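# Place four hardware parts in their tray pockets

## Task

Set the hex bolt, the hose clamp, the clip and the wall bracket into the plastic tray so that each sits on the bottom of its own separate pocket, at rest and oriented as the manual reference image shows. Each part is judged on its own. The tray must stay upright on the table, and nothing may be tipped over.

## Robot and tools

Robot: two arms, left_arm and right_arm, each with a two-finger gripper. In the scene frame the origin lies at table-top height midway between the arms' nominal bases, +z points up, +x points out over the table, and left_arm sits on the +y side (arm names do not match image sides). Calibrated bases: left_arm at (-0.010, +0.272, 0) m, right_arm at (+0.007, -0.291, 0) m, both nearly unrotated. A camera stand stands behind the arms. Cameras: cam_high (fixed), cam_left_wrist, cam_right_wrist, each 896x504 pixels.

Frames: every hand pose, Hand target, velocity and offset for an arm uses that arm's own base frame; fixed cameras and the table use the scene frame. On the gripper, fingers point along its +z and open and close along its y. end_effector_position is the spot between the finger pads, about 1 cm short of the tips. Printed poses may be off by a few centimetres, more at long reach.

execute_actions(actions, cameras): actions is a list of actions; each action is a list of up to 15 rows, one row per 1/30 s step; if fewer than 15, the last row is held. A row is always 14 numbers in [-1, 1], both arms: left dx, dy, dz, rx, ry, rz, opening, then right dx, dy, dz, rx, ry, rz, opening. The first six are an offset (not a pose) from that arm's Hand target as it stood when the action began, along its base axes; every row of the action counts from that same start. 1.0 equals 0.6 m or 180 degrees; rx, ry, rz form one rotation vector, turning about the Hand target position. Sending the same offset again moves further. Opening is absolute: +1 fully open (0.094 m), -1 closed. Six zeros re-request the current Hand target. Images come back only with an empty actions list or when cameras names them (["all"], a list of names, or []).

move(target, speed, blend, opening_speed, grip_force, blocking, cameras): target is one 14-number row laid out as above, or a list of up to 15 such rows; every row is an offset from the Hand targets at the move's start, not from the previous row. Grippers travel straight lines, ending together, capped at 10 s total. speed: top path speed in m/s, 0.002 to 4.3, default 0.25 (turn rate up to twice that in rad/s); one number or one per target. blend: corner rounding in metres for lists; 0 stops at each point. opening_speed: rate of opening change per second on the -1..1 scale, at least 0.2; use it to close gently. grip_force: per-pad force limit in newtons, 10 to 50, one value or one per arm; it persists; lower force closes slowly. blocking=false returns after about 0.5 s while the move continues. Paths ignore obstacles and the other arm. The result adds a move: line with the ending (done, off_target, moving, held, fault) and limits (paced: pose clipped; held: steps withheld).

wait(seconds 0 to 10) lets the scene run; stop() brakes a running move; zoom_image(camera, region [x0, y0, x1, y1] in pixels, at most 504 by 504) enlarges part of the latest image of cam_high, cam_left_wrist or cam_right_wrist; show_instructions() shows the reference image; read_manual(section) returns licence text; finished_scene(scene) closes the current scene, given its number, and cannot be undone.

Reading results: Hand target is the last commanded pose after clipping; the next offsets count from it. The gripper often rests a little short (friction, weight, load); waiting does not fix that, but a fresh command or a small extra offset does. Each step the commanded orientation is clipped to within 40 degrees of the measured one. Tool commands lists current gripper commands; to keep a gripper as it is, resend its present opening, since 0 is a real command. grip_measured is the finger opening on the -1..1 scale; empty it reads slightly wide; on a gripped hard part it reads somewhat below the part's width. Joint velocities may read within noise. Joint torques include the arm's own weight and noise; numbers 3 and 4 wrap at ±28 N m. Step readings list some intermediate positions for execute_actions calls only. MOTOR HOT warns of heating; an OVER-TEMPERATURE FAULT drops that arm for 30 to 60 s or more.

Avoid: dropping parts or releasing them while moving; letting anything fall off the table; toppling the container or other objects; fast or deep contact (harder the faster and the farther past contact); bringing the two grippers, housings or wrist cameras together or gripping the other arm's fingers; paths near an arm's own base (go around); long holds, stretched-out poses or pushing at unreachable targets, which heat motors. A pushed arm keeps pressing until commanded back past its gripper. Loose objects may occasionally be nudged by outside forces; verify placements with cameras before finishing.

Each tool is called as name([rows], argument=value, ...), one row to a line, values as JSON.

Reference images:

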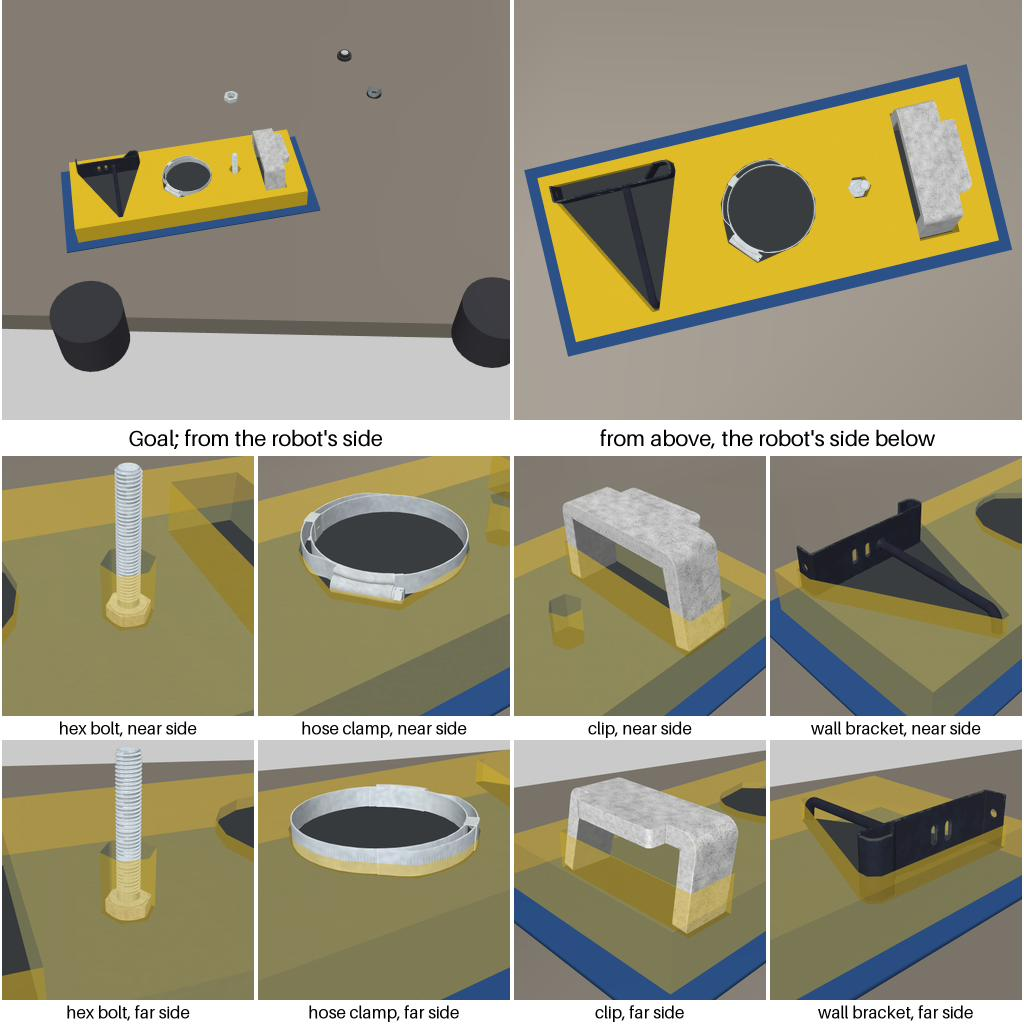

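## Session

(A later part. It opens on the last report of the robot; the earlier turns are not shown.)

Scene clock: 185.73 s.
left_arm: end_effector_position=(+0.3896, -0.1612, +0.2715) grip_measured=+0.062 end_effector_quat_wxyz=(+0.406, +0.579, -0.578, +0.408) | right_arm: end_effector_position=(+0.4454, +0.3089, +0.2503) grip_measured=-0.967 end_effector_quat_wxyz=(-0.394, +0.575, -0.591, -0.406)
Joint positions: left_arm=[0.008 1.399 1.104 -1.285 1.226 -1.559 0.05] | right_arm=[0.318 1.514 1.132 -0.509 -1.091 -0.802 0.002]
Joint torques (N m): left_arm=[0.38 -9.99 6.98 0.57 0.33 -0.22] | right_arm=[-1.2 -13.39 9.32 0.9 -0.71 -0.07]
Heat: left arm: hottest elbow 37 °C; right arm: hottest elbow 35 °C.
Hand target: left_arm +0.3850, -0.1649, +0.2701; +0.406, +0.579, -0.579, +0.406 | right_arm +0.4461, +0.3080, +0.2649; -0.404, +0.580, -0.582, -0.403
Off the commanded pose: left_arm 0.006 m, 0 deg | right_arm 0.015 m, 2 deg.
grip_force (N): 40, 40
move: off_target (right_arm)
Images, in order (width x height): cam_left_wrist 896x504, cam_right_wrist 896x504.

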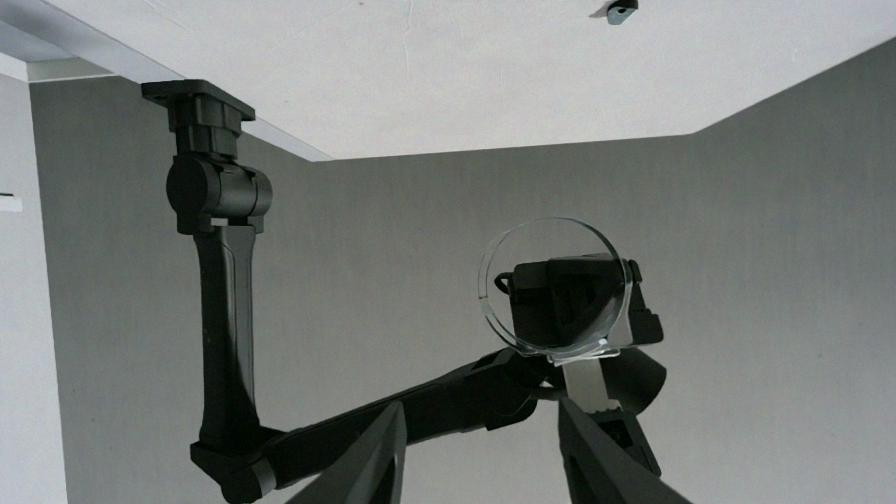

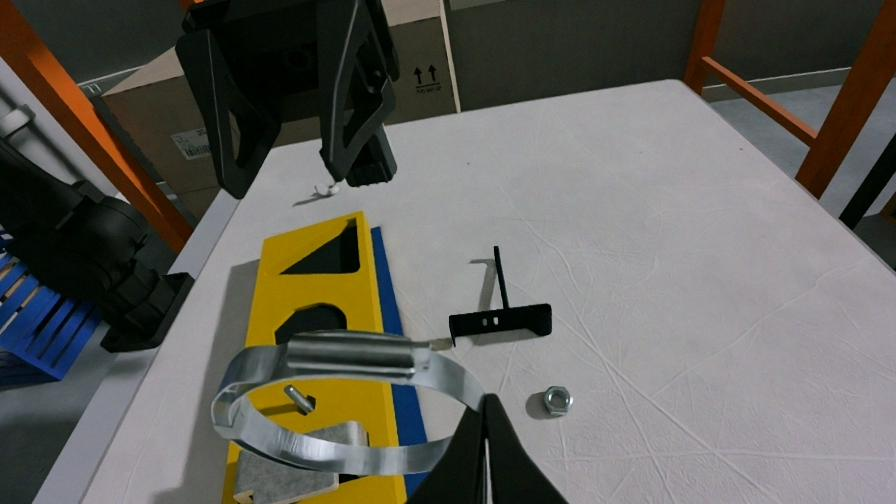

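move(target=[0, 0, 0, 0, 0, 0, 0.06, 0, 0.1, 0.028, 0, 0, 0, -1], speed=0.2, cameras=["cam_left_wrist", "cam_right_wrist"])

zoom_image(camera="cam_left_wrist", region=[380, 220, 680, 504])

Scene clock: 187.80 s.
left_arm: end_effector_position=(+0.3897, -0.1612, +0.2714) grip_measured=+0.062 end_effector_quat_wxyz=(+0.406, +0.580, -0.577, +0.408) | right_arm: end_effector_position=(+0.4279, +0.3568, +0.2511) grip_measured=-0.967 end_effector_quat_wxyz=(-0.376, +0.573, -0.600, -0.412)
Joint positions: left_arm=[0.008 1.399 1.104 -1.285 1.226 -1.561 0.05] | right_arm=[0.427 1.514 1.132 -0.424 -1.018 -0.656 0.002]
Joint torques (N m): left_arm=[0.56 -10.05 6.94 0.59 0.34 -0.19] | right_arm=[-0.67 -11.75 13.42 2.09 -0.35 0.15]
Heat: left arm: hottest elbow 37 °C; right arm: hottest elbow 35 °C.
Hand target: left_arm +0.3850, -0.1649, +0.2700; +0.406, +0.579, -0.579, +0.406 | right_arm +0.4460, +0.3680, +0.2817; -0.404, +0.580, -0.582, -0.403
Off the commanded pose: left_arm 0.006 m, 0 deg | right_arm 0.037 m, 4 deg.
grip_force (N): 40, 40
move: off_target (right_arm)
Images, in order (width x height): cam_left_wrist 896x504, cam_right_wrist 896x504.

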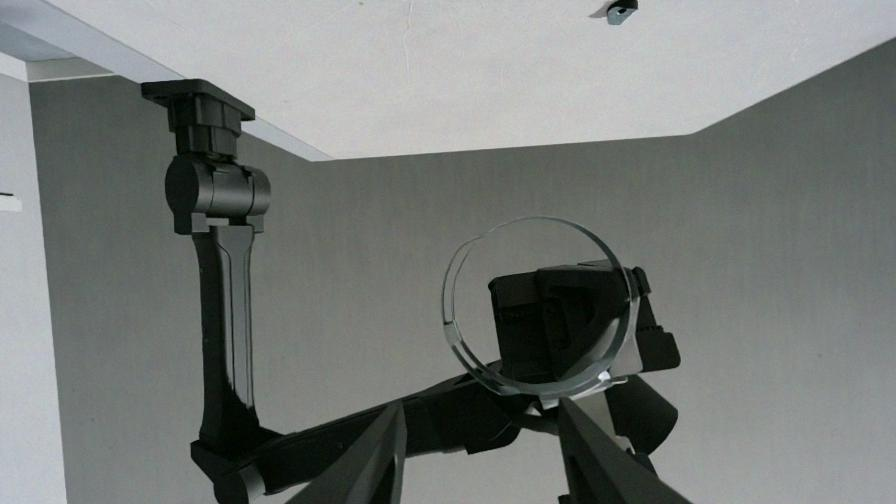

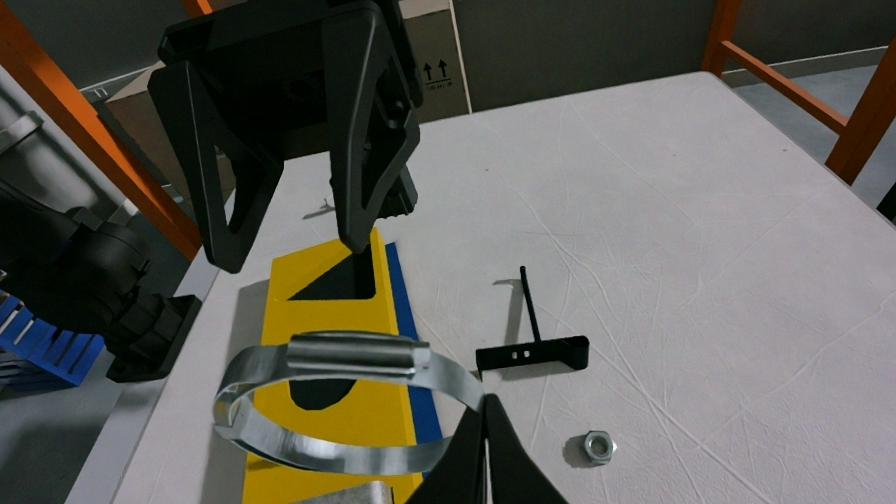

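Scaled by 1.680 from the camera's 896x504 image, which has a finer 1280x720 frame.

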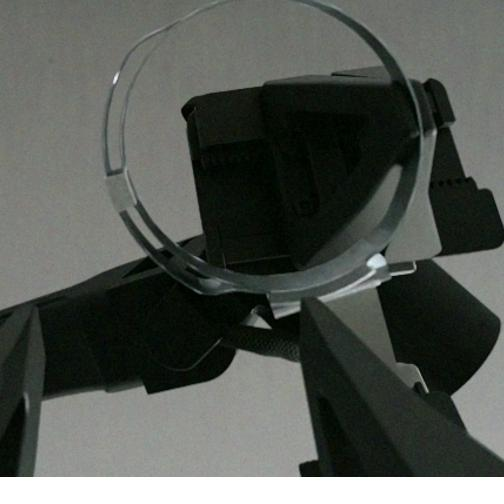

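execute_actions(actions=[])

Scene clock: 190.33 s.
left_arm: end_effector_position=(+0.3897, -0.1612, +0.2714) grip_measured=+0.062 end_effector_quat_wxyz=(+0.406, +0.580, -0.577, +0.408) | right_arm: end_effector_position=(+0.4279, +0.3568, +0.2511) grip_measured=-0.967 end_effector_quat_wxyz=(-0.376, +0.573, -0.600, -0.412)
Joint positions: left_arm=[0.008 1.399 1.104 -1.285 1.226 -1.561 0.05] | right_arm=[0.427 1.514 1.132 -0.423 -1.018 -0.656 0.002]
Joint velocities: within noise
Joint torques (N m): left_arm=[0.5 -9.82 6.95 0.58 0.33 -0.17] | right_arm=[-0.79 -11.75 13.45 2.13 -0.35 0.16]
Heat: left arm: hottest elbow 37 °C; right arm: hottest elbow 36 °C.
Hand target: left_arm +0.3850, -0.1649, +0.2700; +0.406, +0.579, -0.579, +0.406 | right_arm +0.4461, +0.3681, +0.2817; -0.405, +0.580, -0.582, -0.402
Tool commands: left_gripper/opening=+0.06 right_gripper/opening=-1.0
Off the commanded pose: left_arm 0.006 m, 0 deg | right_arm 0.037 m, 4 deg.
grip_force (N): 40, 40

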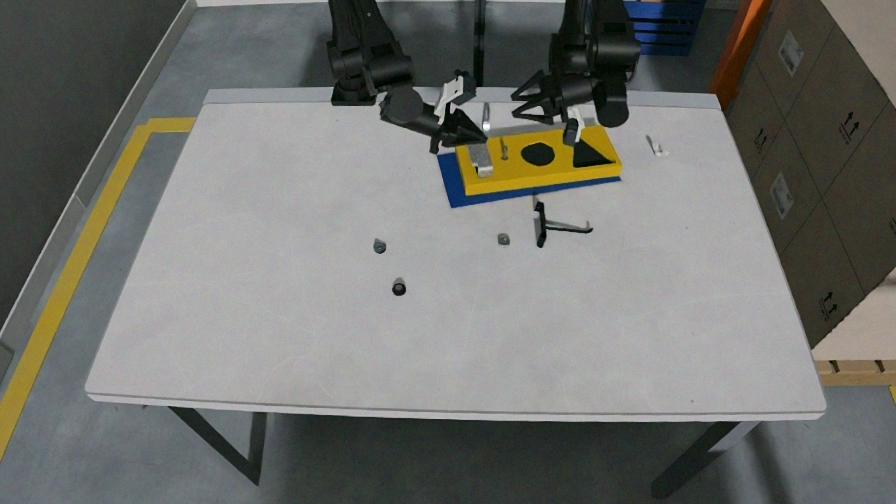

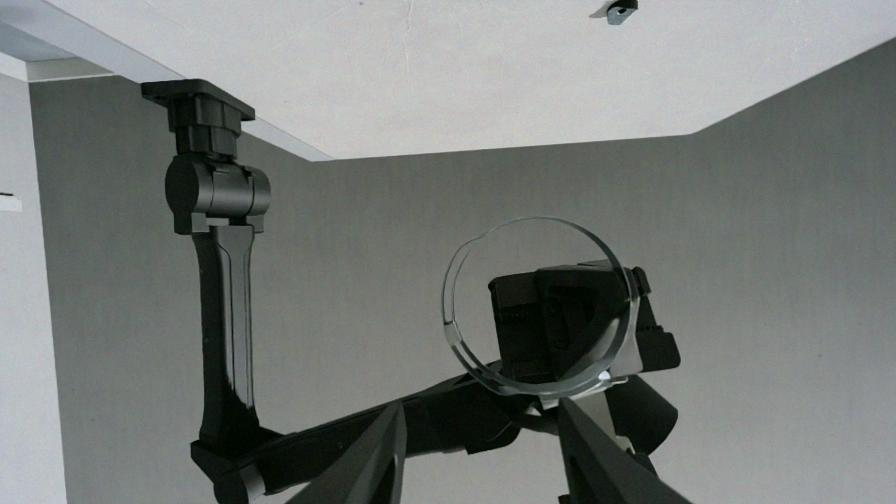

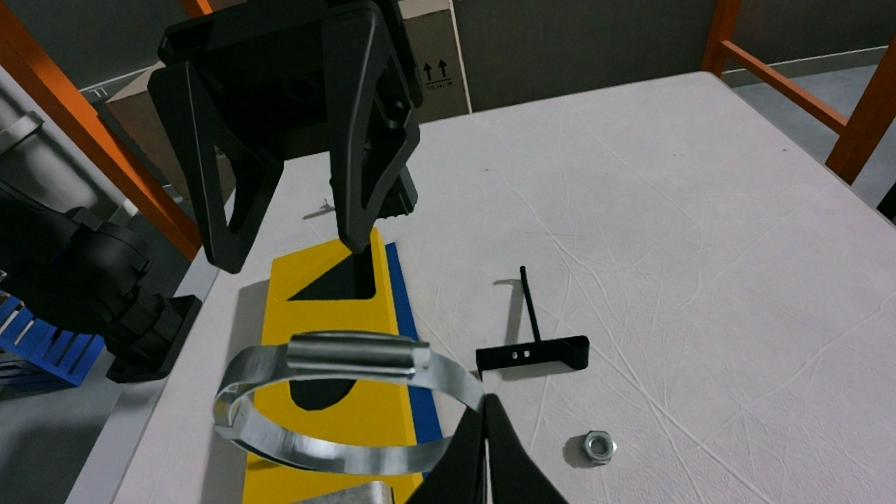

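move(target=[-0.0233, -0.02, -0.0483, 0, 0, 0, 0.06, 0, 0, 0, 0, 0, 0, -1], speed=0.2, grip_force=[40, 40], cameras=["cam_left_wrist", "cam_right_wrist"])

Scene clock: 193.93 s.
left_arm: end_effector_position=(+0.3761, -0.1724, +0.2425) grip_measured=+0.062 end_effector_quat_wxyz=(+0.405, +0.580, -0.577, +0.408) | right_arm: end_effector_position=(+0.4280, +0.3568, +0.2511) grip_measured=-0.967 end_effector_quat_wxyz=(-0.376, +0.573, -0.600, -0.412)
Joint positions: left_arm=[-0.022 1.373 0.997 -1.116 1.224 -1.654 0.05] | right_arm=[0.427 1.514 1.132 -0.423 -1.018 -0.655 0.002]
Joint torques (N m): left_arm=[0.09 -9.35 6.9 0.77 0.34 -0.16] | right_arm=[-0.73 -11.69 13.44 2.14 -0.35 0.17]
Heat: left arm: hottest elbow 37 °C; right arm: hottest elbow 36 °C.
Hand target: left_arm +0.3710, -0.1769, +0.2411; +0.406, +0.579, -0.579, +0.406 | right_arm +0.4461, +0.3680, +0.2817; -0.405, +0.580, -0.582, -0.402
Off the commanded pose: left_arm 0.007 m, 0 deg | right_arm 0.037 m, 4 deg.
grip_force (N): 40, 40
move: off_target (right_arm)
Images, in order (width x height): cam_left_wrist 896x504, cam_right_wrist 896x504.

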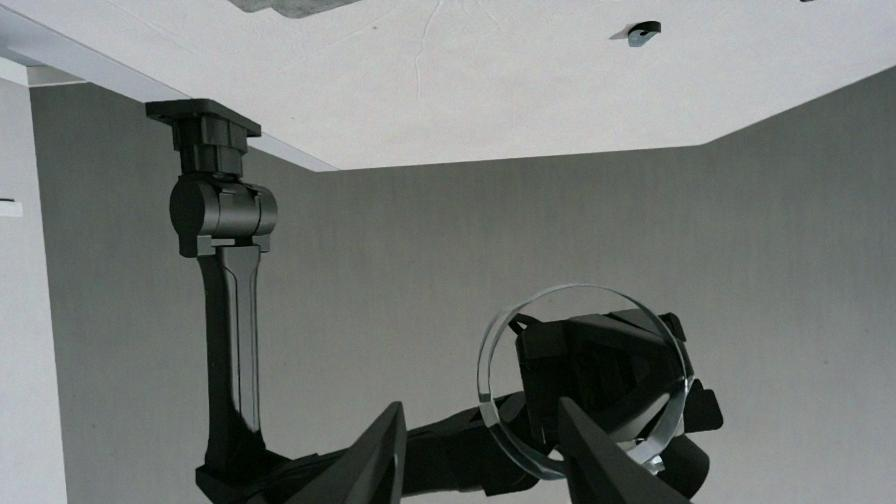

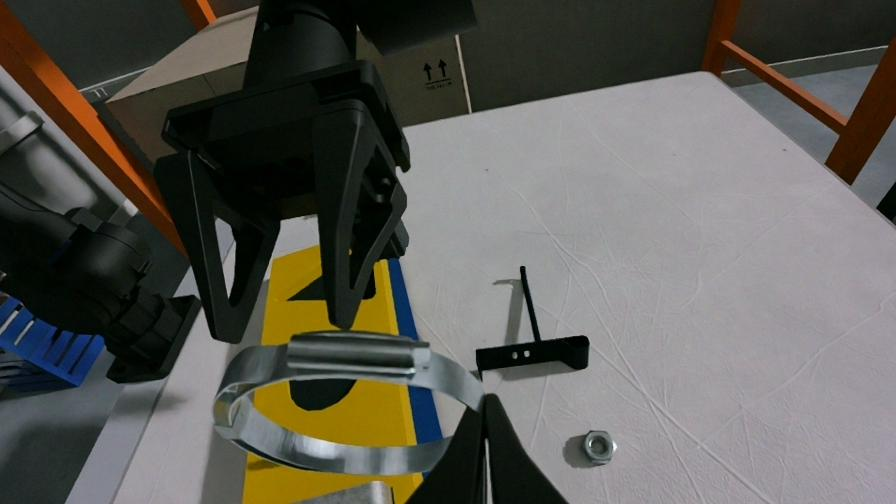

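move(target=[-0.004, -0.04, 0.004, 0, 0, 0, 0.06, 0, 0, 0, 0, 0, 0, -1], speed=0.15, cameras=["cam_left_wrist", "cam_right_wrist"])

Scene clock: 196.53 s.
left_arm: end_effector_position=(+0.3737, -0.1970, +0.2444) grip_measured=+0.062 end_effector_quat_wxyz=(+0.406, +0.580, -0.577, +0.407) | right_arm: end_effector_position=(+0.4280, +0.3568, +0.2511) grip_measured=-0.967 end_effector_quat_wxyz=(-0.376, +0.573, -0.600, -0.412)
Joint positions: left_arm=[-0.088 1.338 0.964 -0.947 1.213 -1.838 0.05] | right_arm=[0.427 1.514 1.132 -0.423 -1.018 -0.655 0.002]
Joint torques (N m): left_arm=[0.09 -8.88 7.12 1.13 0.35 -0.2] | right_arm=[-0.73 -11.63 13.45 2.13 -0.35 0.17]
Heat: left arm: hottest elbow 37 °C; right arm: hottest elbow 37 °C.
Hand target: left_arm +0.3686, -0.2009, +0.2435; +0.406, +0.579, -0.579, +0.406 | right_arm +0.4461, +0.3680, +0.2817; -0.405, +0.580, -0.582, -0.402
Off the commanded pose: left_arm 0.006 m, 0 deg | right_arm 0.037 m, 4 deg.
grip_force (N): 40, 40
move: off_target (right_arm)
Images, in order (width x height): cam_left_wrist 896x504, cam_right_wrist 896x504.

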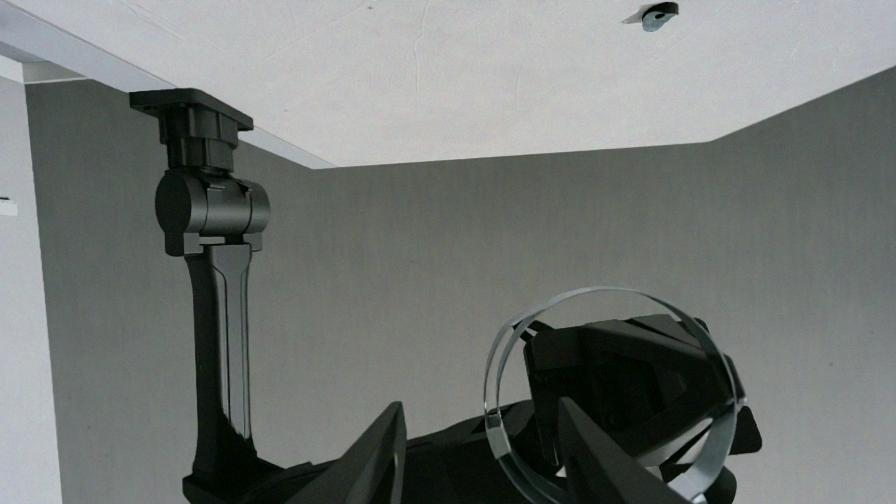

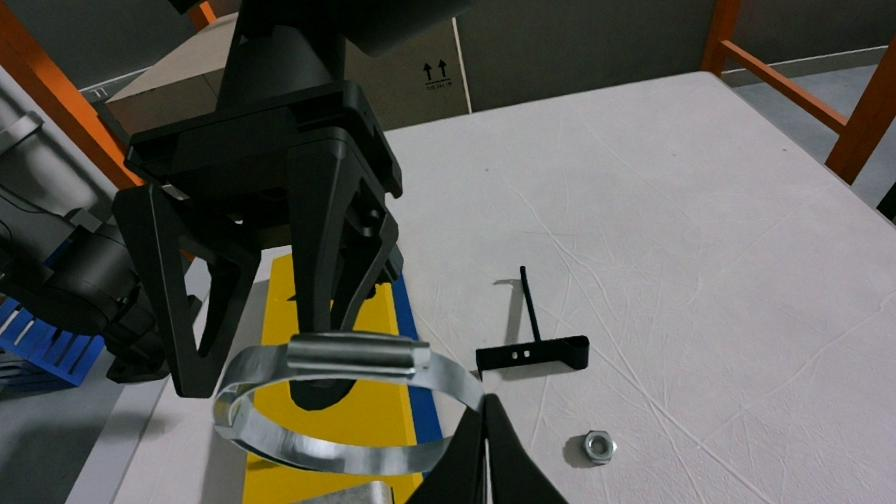

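move(target=[0.0, -0.018, -0.001, 0, 0, 0, 0.06, 0, 0, 0, 0, 0, 0, -1], speed=0.1, cameras=["cam_left_wrist", "cam_right_wrist"])

Scene clock: 198.37 s.
left_arm: end_effector_position=(+0.3740, -0.2075, +0.2437) grip_measured=+0.062 end_effector_quat_wxyz=(+0.405, +0.581, -0.577, +0.407) | right_arm: end_effector_position=(+0.4280, +0.3568, +0.2511) grip_measured=-0.967 end_effector_quat_wxyz=(-0.376, +0.573, -0.600, -0.412)
Joint positions: left_arm=[-0.116 1.33 0.951 -0.871 1.204 -1.915 0.05] | right_arm=[0.427 1.514 1.132 -0.423 -1.018 -0.655 0.002]
Joint torques (N m): left_arm=[0.15 -9.23 7.12 1.17 0.3 -0.15] | right_arm=[-0.67 -11.69 13.45 2.15 -0.35 0.16]
Heat: left arm: hottest elbow 37 °C; right arm: hottest elbow 37 °C.
Hand target: left_arm +0.3686, -0.2117, +0.2429; +0.406, +0.579, -0.579, +0.406 | right_arm +0.4461, +0.3680, +0.2817; -0.405, +0.580, -0.582, -0.402
Off the commanded pose: left_arm 0.007 m, 0 deg | right_arm 0.037 m, 4 deg.
grip_force (N): 40, 40
move: off_target (right_arm)
Images, in order (width x height): cam_left_wrist 896x504, cam_right_wrist 896x504.

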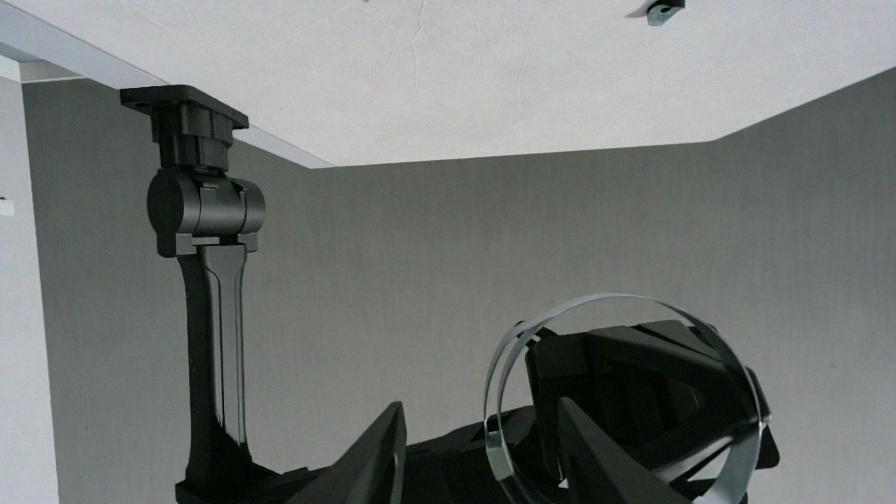

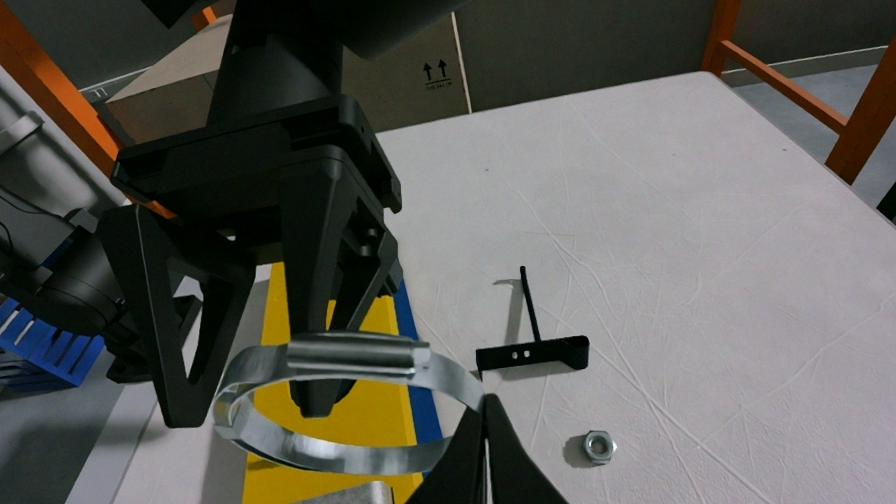

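zoom_image(camera="cam_left_wrist", region=[380, 280, 680, 504])

zoom_image(camera="cam_right_wrist", region=[130, 250, 530, 504])

Scaled by 1.680 from the camera's 896x504 image, which has a finer 1280x720 frame.

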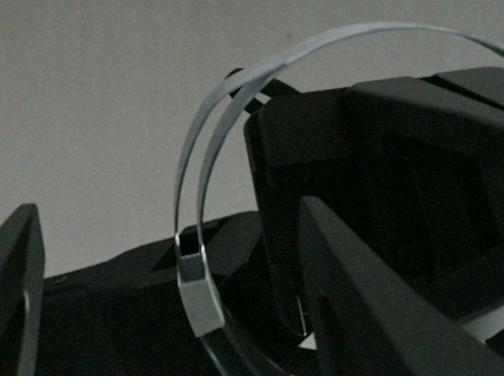

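Scaled by 1.260 from the camera's 896x504 image, which has a finer 1280x720 frame.

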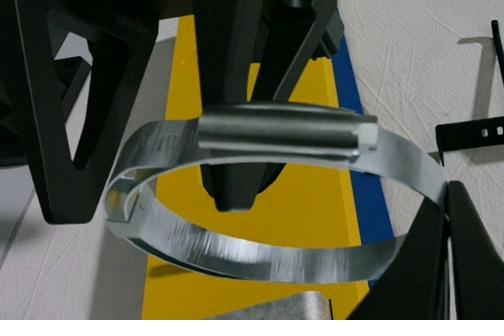

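move(target=[0, 0, 0, 0, 0, 0, -1, 0, 0, 0, 0, 0, 0, -1], speed=0.1, opening_speed=0.7, grip_force=[40, 40], cameras=["cam_left_wrist", "cam_right_wrist"])

Scene clock: 201.27 s.
left_arm: end_effector_position=(+0.3755, -0.2074, +0.2436) grip_measured=-0.885 end_effector_quat_wxyz=(+0.402, +0.580, -0.578, +0.409) | right_arm: end_effector_position=(+0.4272, +0.3577, +0.2512) grip_measured=-0.967 end_effector_quat_wxyz=(-0.375, +0.574, -0.600, -0.413)
Joint positions: left_arm=[-0.116 1.33 0.951 -0.86 1.2 -1.918 0.005] | right_arm=[0.429 1.514 1.132 -0.423 -1.019 -0.655 0.002]
Joint torques (N m): left_arm=[-0.09 -9.23 7.13 0.94 0.42 -0.18] | right_arm=[-0.91 -11.75 13.44 2.15 -0.32 0.16]
Heat: left arm: hottest elbow 36 °C; right arm: hottest elbow 37 °C.
Hand target: left_arm +0.3686, -0.2117, +0.2429; +0.406, +0.579, -0.579, +0.406 | right_arm +0.4461, +0.3680, +0.2817; -0.405, +0.580, -0.582, -0.402
Off the commanded pose: left_arm 0.008 m, 1 deg | right_arm 0.037 m, 4 deg.
grip_force (N): 40, 40
move: off_target (right_arm)
Images, in order (width x height): cam_left_wrist 896x504, cam_right_wrist 896x504.

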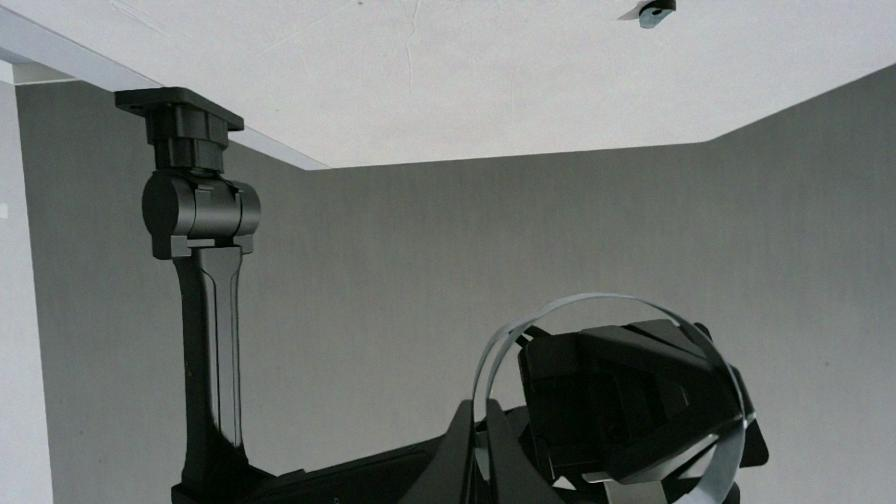

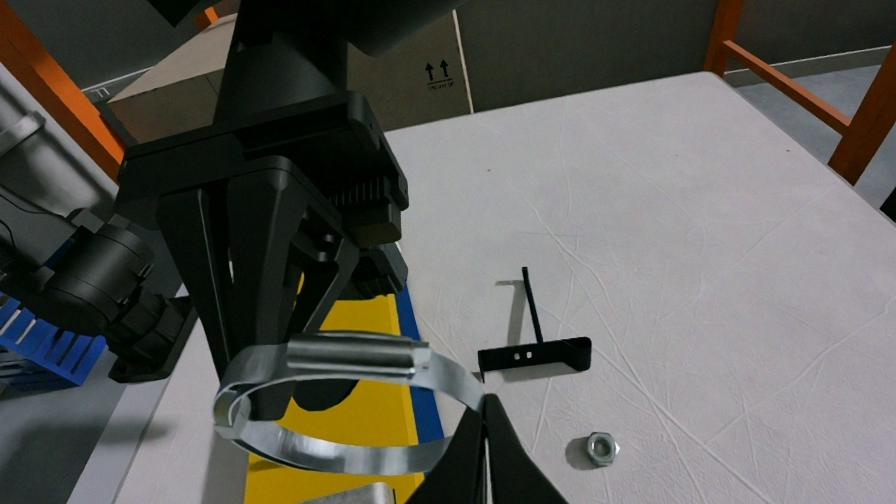

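move([
  [0,0,0,0,0,0,-1, 0,0,0,0,0,0,-0.45],
  [0,0,0,0,0,0,-1, -0.008,-0.183,0.075,0,0,0,-0.45],
  [0,0,0,0,0,0,-1, -0.12,-0.5,0.09,0,0,0,-0.45],
], speed=[0.1,0.15,0.4], cameras=["all"])

Scene clock: 205.87 s.
left_arm: end_effector_position=(+0.3749, -0.2074, +0.2430) grip_measured=-0.886 end_effector_quat_wxyz=(+0.403, +0.581, -0.578, +0.408) | right_arm: end_effector_position=(+0.3631, +0.0743, +0.3174) grip_measured=-0.452 end_effector_quat_wxyz=(+0.421, -0.547, +0.625, +0.365)
Joint positions: left_arm=[-0.116 1.33 0.949 -0.86 1.2 -1.918 0.005] | right_arm=[-0.243 1.316 1.161 -1.666 -1.168 -1.847 0.026]
Joint torques (N m): left_arm=[-0.03 -9.17 7.3 0.91 0.41 -0.16] | right_arm=[-1.55 -7.65 12.18 -0.34 -0.51 -0.07]
Heat: left arm: hottest elbow 36 °C; right arm: hottest elbow 38 °C.
Hand target: left_arm +0.3686, -0.2117, +0.2430; +0.406, +0.579, -0.579, +0.406 | right_arm +0.3740, +0.0680, +0.3358; +0.404, -0.580, +0.582, +0.403
Off the commanded pose: left_arm 0.008 m, 1 deg | right_arm 0.022 m, 8 deg.
joint sent to its limit (right arm) — joint 4 (wrist pitch), lower limit. The joint targets are off in orientation, not in position.
grip_force (N): 40, 40
move: off_target (right_arm)

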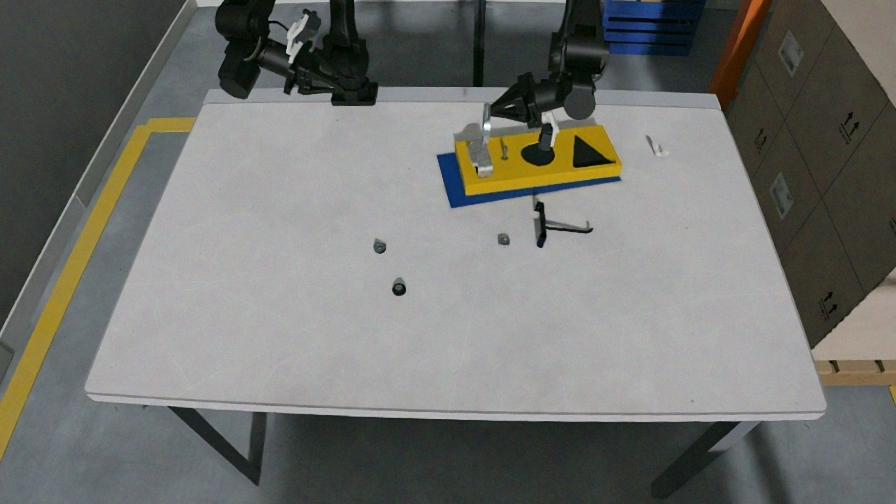

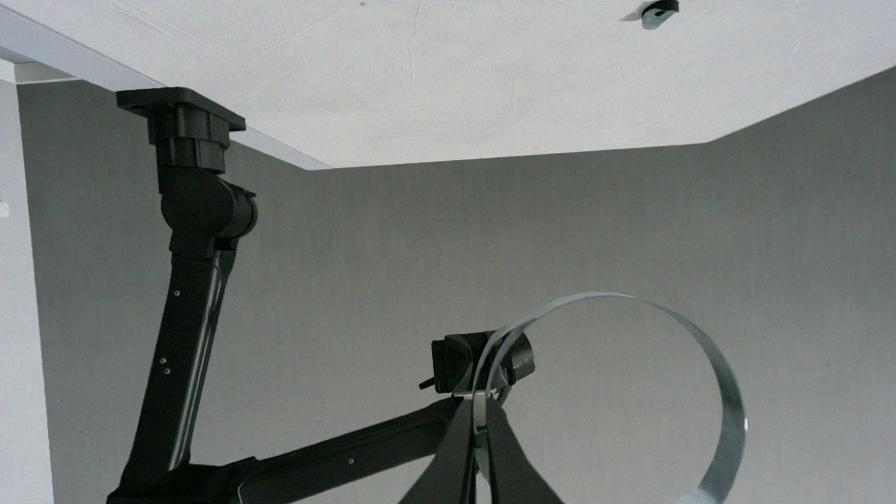

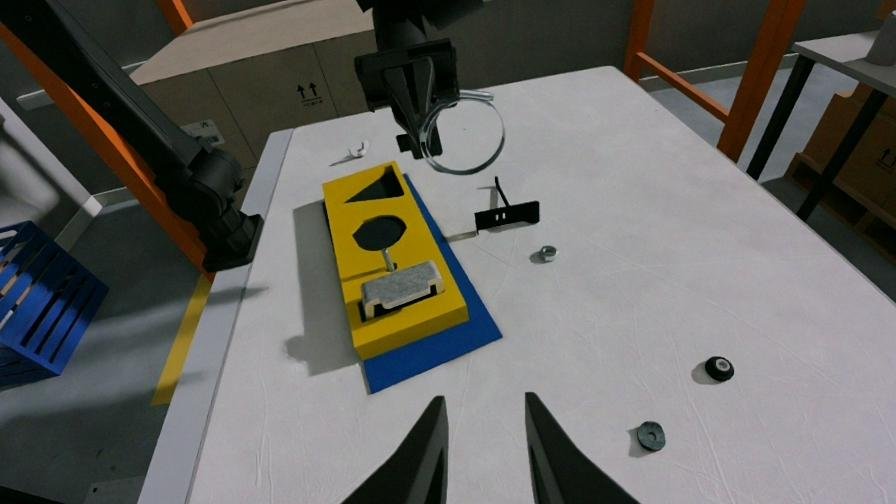

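move([
  [-0.014,0.186,0.095,0.3333,0,0,-1, 0,-0.05,0.0,-0.25,0,0,-0.45],
  [0.052,0.436,0.045,0.45,-0.2598,-0.2594,-1, 0,-0.05,0.0,-0.25,0,0,-0.45],
  [0.119,0.686,-0.205,0.2913,-0.5045,-0.5038,-1, 0,-0.05,0.0,-0.25,0,0,-0.45],
], speed=0.45, blend=[0.03,0.03,0], cameras=["all"])

Scene clock: 213.87 s.
left_arm: end_effector_position=(+0.4275, +0.1876, +0.1095) grip_measured=-0.886 end_effector_quat_wxyz=(+0.161, +0.251, +0.953, -0.051) | right_arm: end_effector_position=(+0.3676, +0.0351, +0.3065) grip_measured=-0.452 end_effector_quat_wxyz=(-0.154, +0.680, -0.701, -0.149)
Joint positions: left_arm=[0.525 1.546 1.103 -0.966 0.3 1.016 0.005] | right_arm=[-0.102 1.307 1.371 -1.668 -0.431 -1.649 0.026]
Joint torques (N m): left_arm=[2.08 -9.88 11.78 -0.02 0.25 0.08] | right_arm=[-0.21 -9.99 12.68 -0.01 -0.22 0.16]
Heat: left arm: hottest elbow 37 °C; right arm: hottest elbow 38 °C.
Hand target: left_arm +0.4400, +0.2000, +0.1200; +0.168, +0.255, +0.951, -0.045 | right_arm +0.3740, +0.0380, +0.3357; -0.152, +0.690, -0.691, -0.149
Off the commanded pose: left_arm 0.020 m, 1 deg | right_arm 0.030 m, 2 deg.
joint sent to its limit (right arm) — joint 4 (wrist pitch), lower limit. The joint targets are off in orientation, not in position.
grip_force (N): 40, 40
move: off_target (left_arm, right_arm)

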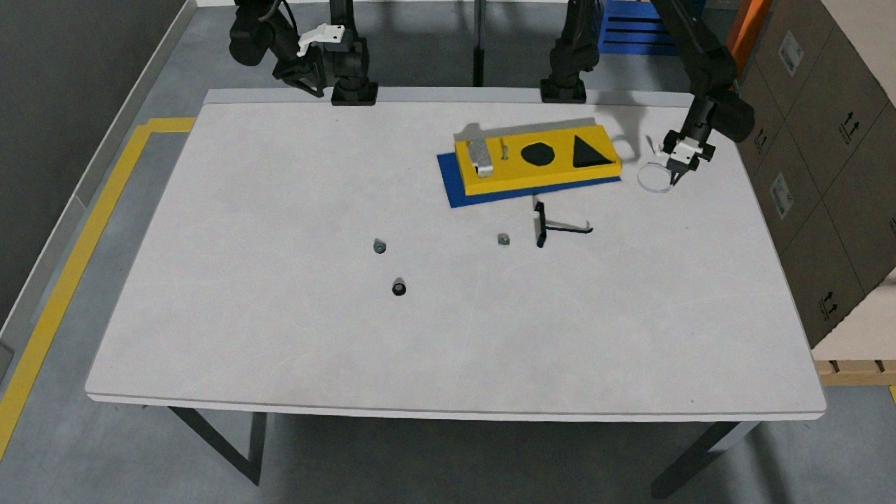

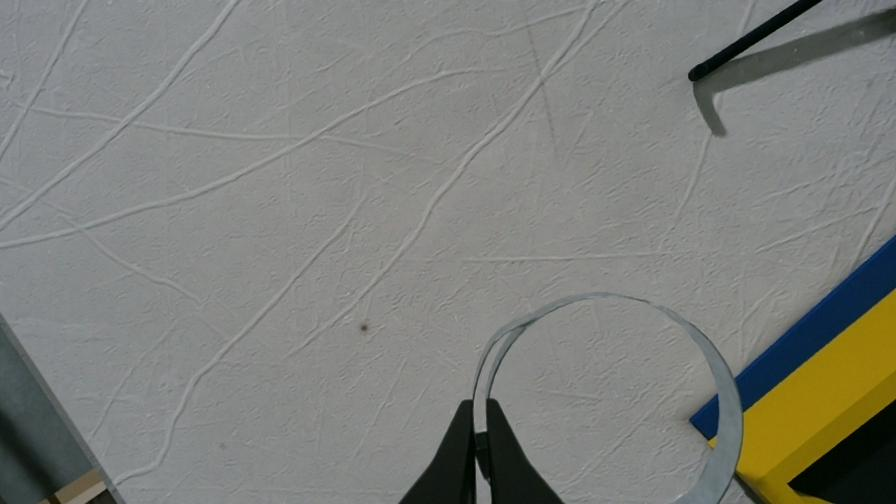

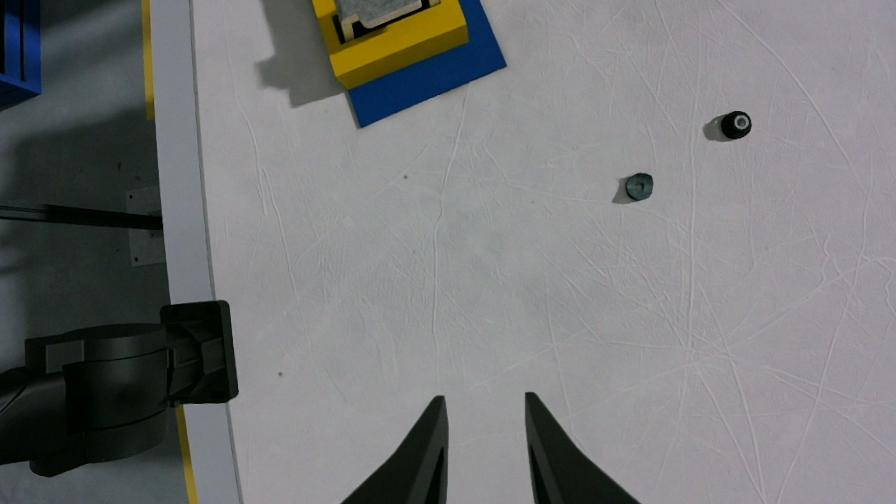

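move(target=[0,0,-0.146,0,0,0,-1, 0,-0.03,0.0,0,0,0,-0.45], speed=0.15, cameras=["cam_left_wrist"])

Scene clock: 221.83 s.
left_arm: end_effector_position=(+0.4422, +0.1960, +0.0421) grip_measured=-0.886 end_effector_quat_wxyz=(+0.169, +0.253, +0.952, -0.043) | right_arm: end_effector_position=(+0.3680, +0.0261, +0.3066) grip_measured=-0.452 end_effector_quat_wxyz=(-0.157, +0.679, -0.702, -0.145)
Joint positions: left_arm=[0.525 1.669 1.047 -0.765 0.3 1.017 0.005] | right_arm=[-0.125 1.305 1.371 -1.668 -0.429 -1.669 0.026]
Joint torques (N m): left_arm=[1.85 -10.58 6.76 1.2 0.24 0.07] | right_arm=[-1.79 -10.17 12.45 0.01 -0.24 -0.09]
Heat: left arm: hottest elbow 37 °C; right arm: hottest elbow 37 °C.
Hand target: left_arm +0.4400, +0.2000, +0.0325; +0.168, +0.255, +0.951, -0.045 | right_arm +0.3739, +0.0201, +0.3357; -0.152, +0.690, -0.691, -0.149
Off the commanded pose: left_arm 0.011 m, 0 deg | right_arm 0.030 m, 2 deg.
joint sent to its limit (right arm) — joint 4 (wrist pitch), lower limit. The joint targets are off in orientation, not in position.
grip_force (N): 40, 40
move: off_target (left_arm, right_arm)
Images, in order (width x height): cam_left_wrist 896x504.

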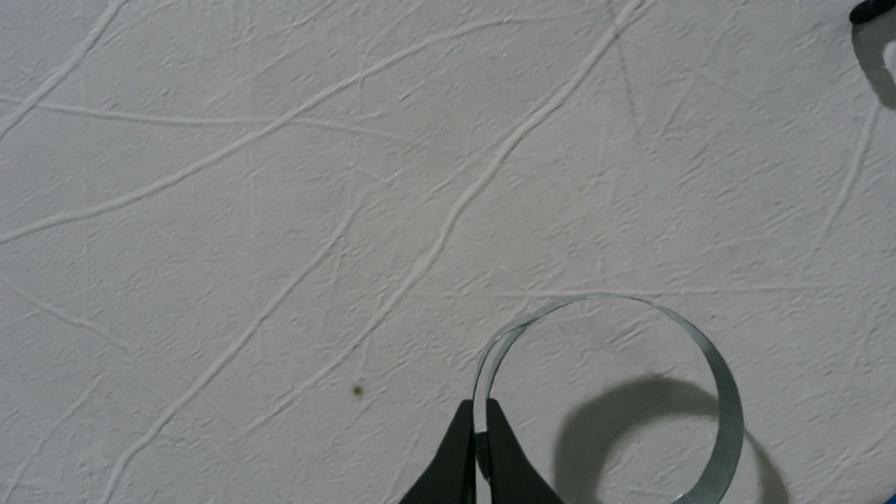

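move(target=[0,0,-0.037,0,0,0,-1, 0,0,0,0,0,0,-0.45], speed=0.1, cameras=["cam_left_wrist"])

Scene clock: 223.03 s.
left_arm: end_effector_position=(+0.4443, +0.1971, +0.0227) grip_measured=-0.886 end_effector_quat_wxyz=(+0.172, +0.254, +0.951, -0.041) | right_arm: end_effector_position=(+0.3680, +0.0261, +0.3066) grip_measured=-0.452 end_effector_quat_wxyz=(-0.157, +0.679, -0.702, -0.145)
Joint positions: left_arm=[0.525 1.703 1.029 -0.705 0.301 1.017 0.005] | right_arm=[-0.125 1.305 1.371 -1.668 -0.429 -1.67 0.026]
Joint torques (N m): left_arm=[2.2 -10.64 6.2 1.11 0.25 0.08] | right_arm=[-1.79 -10.17 12.44 -0.02 -0.24 -0.08]
Heat: left arm: hottest elbow 37 °C; right arm: hottest elbow 37 °C.
Hand target: left_arm +0.4401, +0.2000, +0.0103; +0.168, +0.255, +0.951, -0.045 | right_arm +0.3739, +0.0201, +0.3357; -0.152, +0.690, -0.691, -0.149
Off the commanded pose: left_arm 0.014 m, 1 deg | right_arm 0.030 m, 2 deg.
joint sent to its limit (right arm) — joint 4 (wrist pitch), lower limit. The joint targets are off in orientation, not in position.
grip_force (N): 40, 40
move: off_target (left_arm, right_arm)
Images, in order (width x height): cam_left_wrist 896x504.

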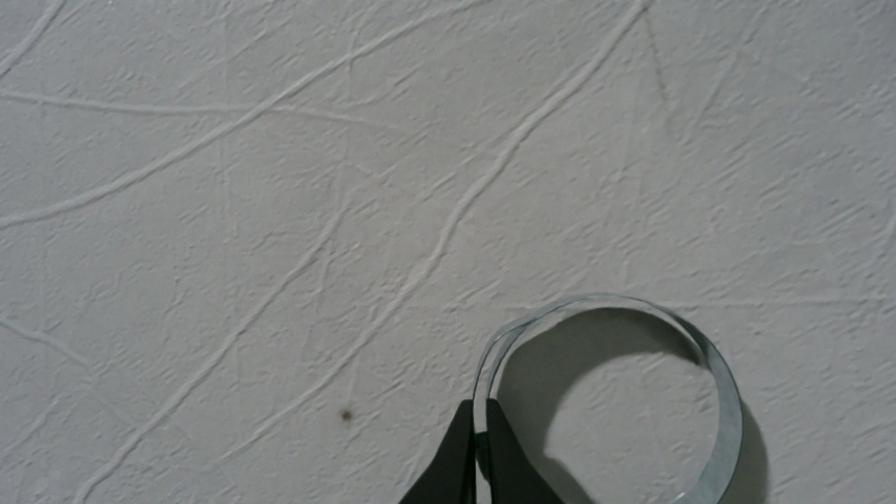

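move(target=[-0.004,0.002,-0.0165,0,0,0,-1, 0,0,0,0,0,0,-0.45], speed=0.05, cameras=["cam_left_wrist"])

Scene clock: 224.03 s.
left_arm: end_effector_position=(+0.4446, +0.1975, +0.0166) grip_measured=-0.886 end_effector_quat_wxyz=(+0.175, +0.256, +0.950, -0.039) | right_arm: end_effector_position=(+0.3680, +0.0261, +0.3066) grip_measured=-0.452 end_effector_quat_wxyz=(-0.157, +0.679, -0.702, -0.145)
Joint positions: left_arm=[0.526 1.712 1.019 -0.68 0.303 1.021 0.005] | right_arm=[-0.125 1.305 1.371 -1.668 -0.429 -1.67 0.026]
Joint torques (N m): left_arm=[2.2 -10.52 5.91 1.14 0.18 0.07] | right_arm=[-1.85 -10.17 12.44 -0.02 -0.24 -0.07]
Heat: left arm: hottest elbow 37 °C; right arm: hottest elbow 37 °C.
Hand target: left_arm +0.4376, +0.2012, +0.0003; +0.168, +0.255, +0.951, -0.045 | right_arm +0.3739, +0.0201, +0.3357; -0.152, +0.690, -0.691, -0.149
Off the commanded pose: left_arm 0.018 m, 1 deg | right_arm 0.030 m, 2 deg.
joint sent to its limit (right arm) — joint 4 (wrist pitch), lower limit. The joint targets are off in orientation, not in position.
grip_force (N): 40, 40
move: off_target (left_arm, right_arm)
Images, in order (width x height): cam_left_wrist 896x504.

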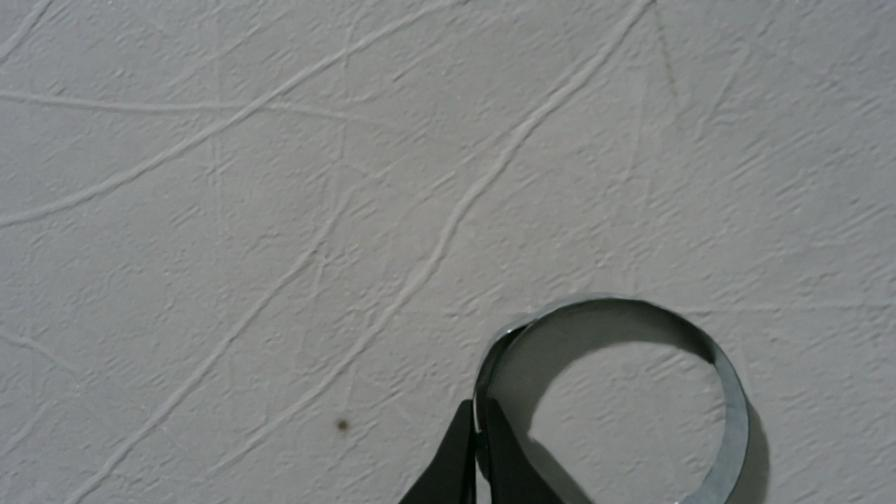

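move(target=[-0.004,0.002,-0.009,0,0,0,-1, 0,0,0,0,0,0,-0.45], speed=0.05, cameras=["cam_left_wrist"])

Scene clock: 225.00 s.
left_arm: end_effector_position=(+0.4450, +0.1995, +0.0158) grip_measured=-0.886 end_effector_quat_wxyz=(+0.179, +0.256, +0.949, -0.036) | right_arm: end_effector_position=(+0.3680, +0.0261, +0.3066) grip_measured=-0.452 end_effector_quat_wxyz=(-0.157, +0.679, -0.702, -0.145)
Joint positions: left_arm=[0.53 1.712 1.015 -0.665 0.306 1.025 0.005] | right_arm=[-0.125 1.305 1.371 -1.668 -0.429 -1.67 0.026]
Joint torques (N m): left_arm=[2.55 -10.11 5.6 1.2 0.12 0.14] | right_arm=[-1.79 -10.17 12.46 -0.01 -0.24 -0.07]
Heat: left arm: hottest elbow 37 °C; right arm: hottest elbow 37 °C.
Hand target: left_arm +0.4351, +0.2024, -0.0050; +0.168, +0.254, +0.951, -0.045 | right_arm +0.3739, +0.0201, +0.3357; -0.152, +0.690, -0.691, -0.149
Off the commanded pose: left_arm 0.023 m, 2 deg | right_arm 0.030 m, 2 deg.
joint sent to its limit (right arm) — joint 4 (wrist pitch), lower limit. The joint targets are off in orientation, not in position.
grip_force (N): 40, 40
move: off_target (left_arm, right_arm)
Images, in order (width x height): cam_left_wrist 896x504.

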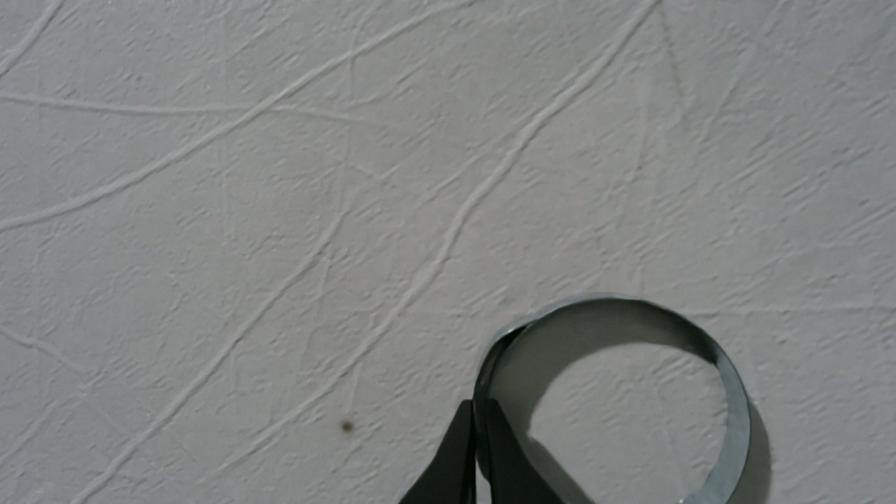

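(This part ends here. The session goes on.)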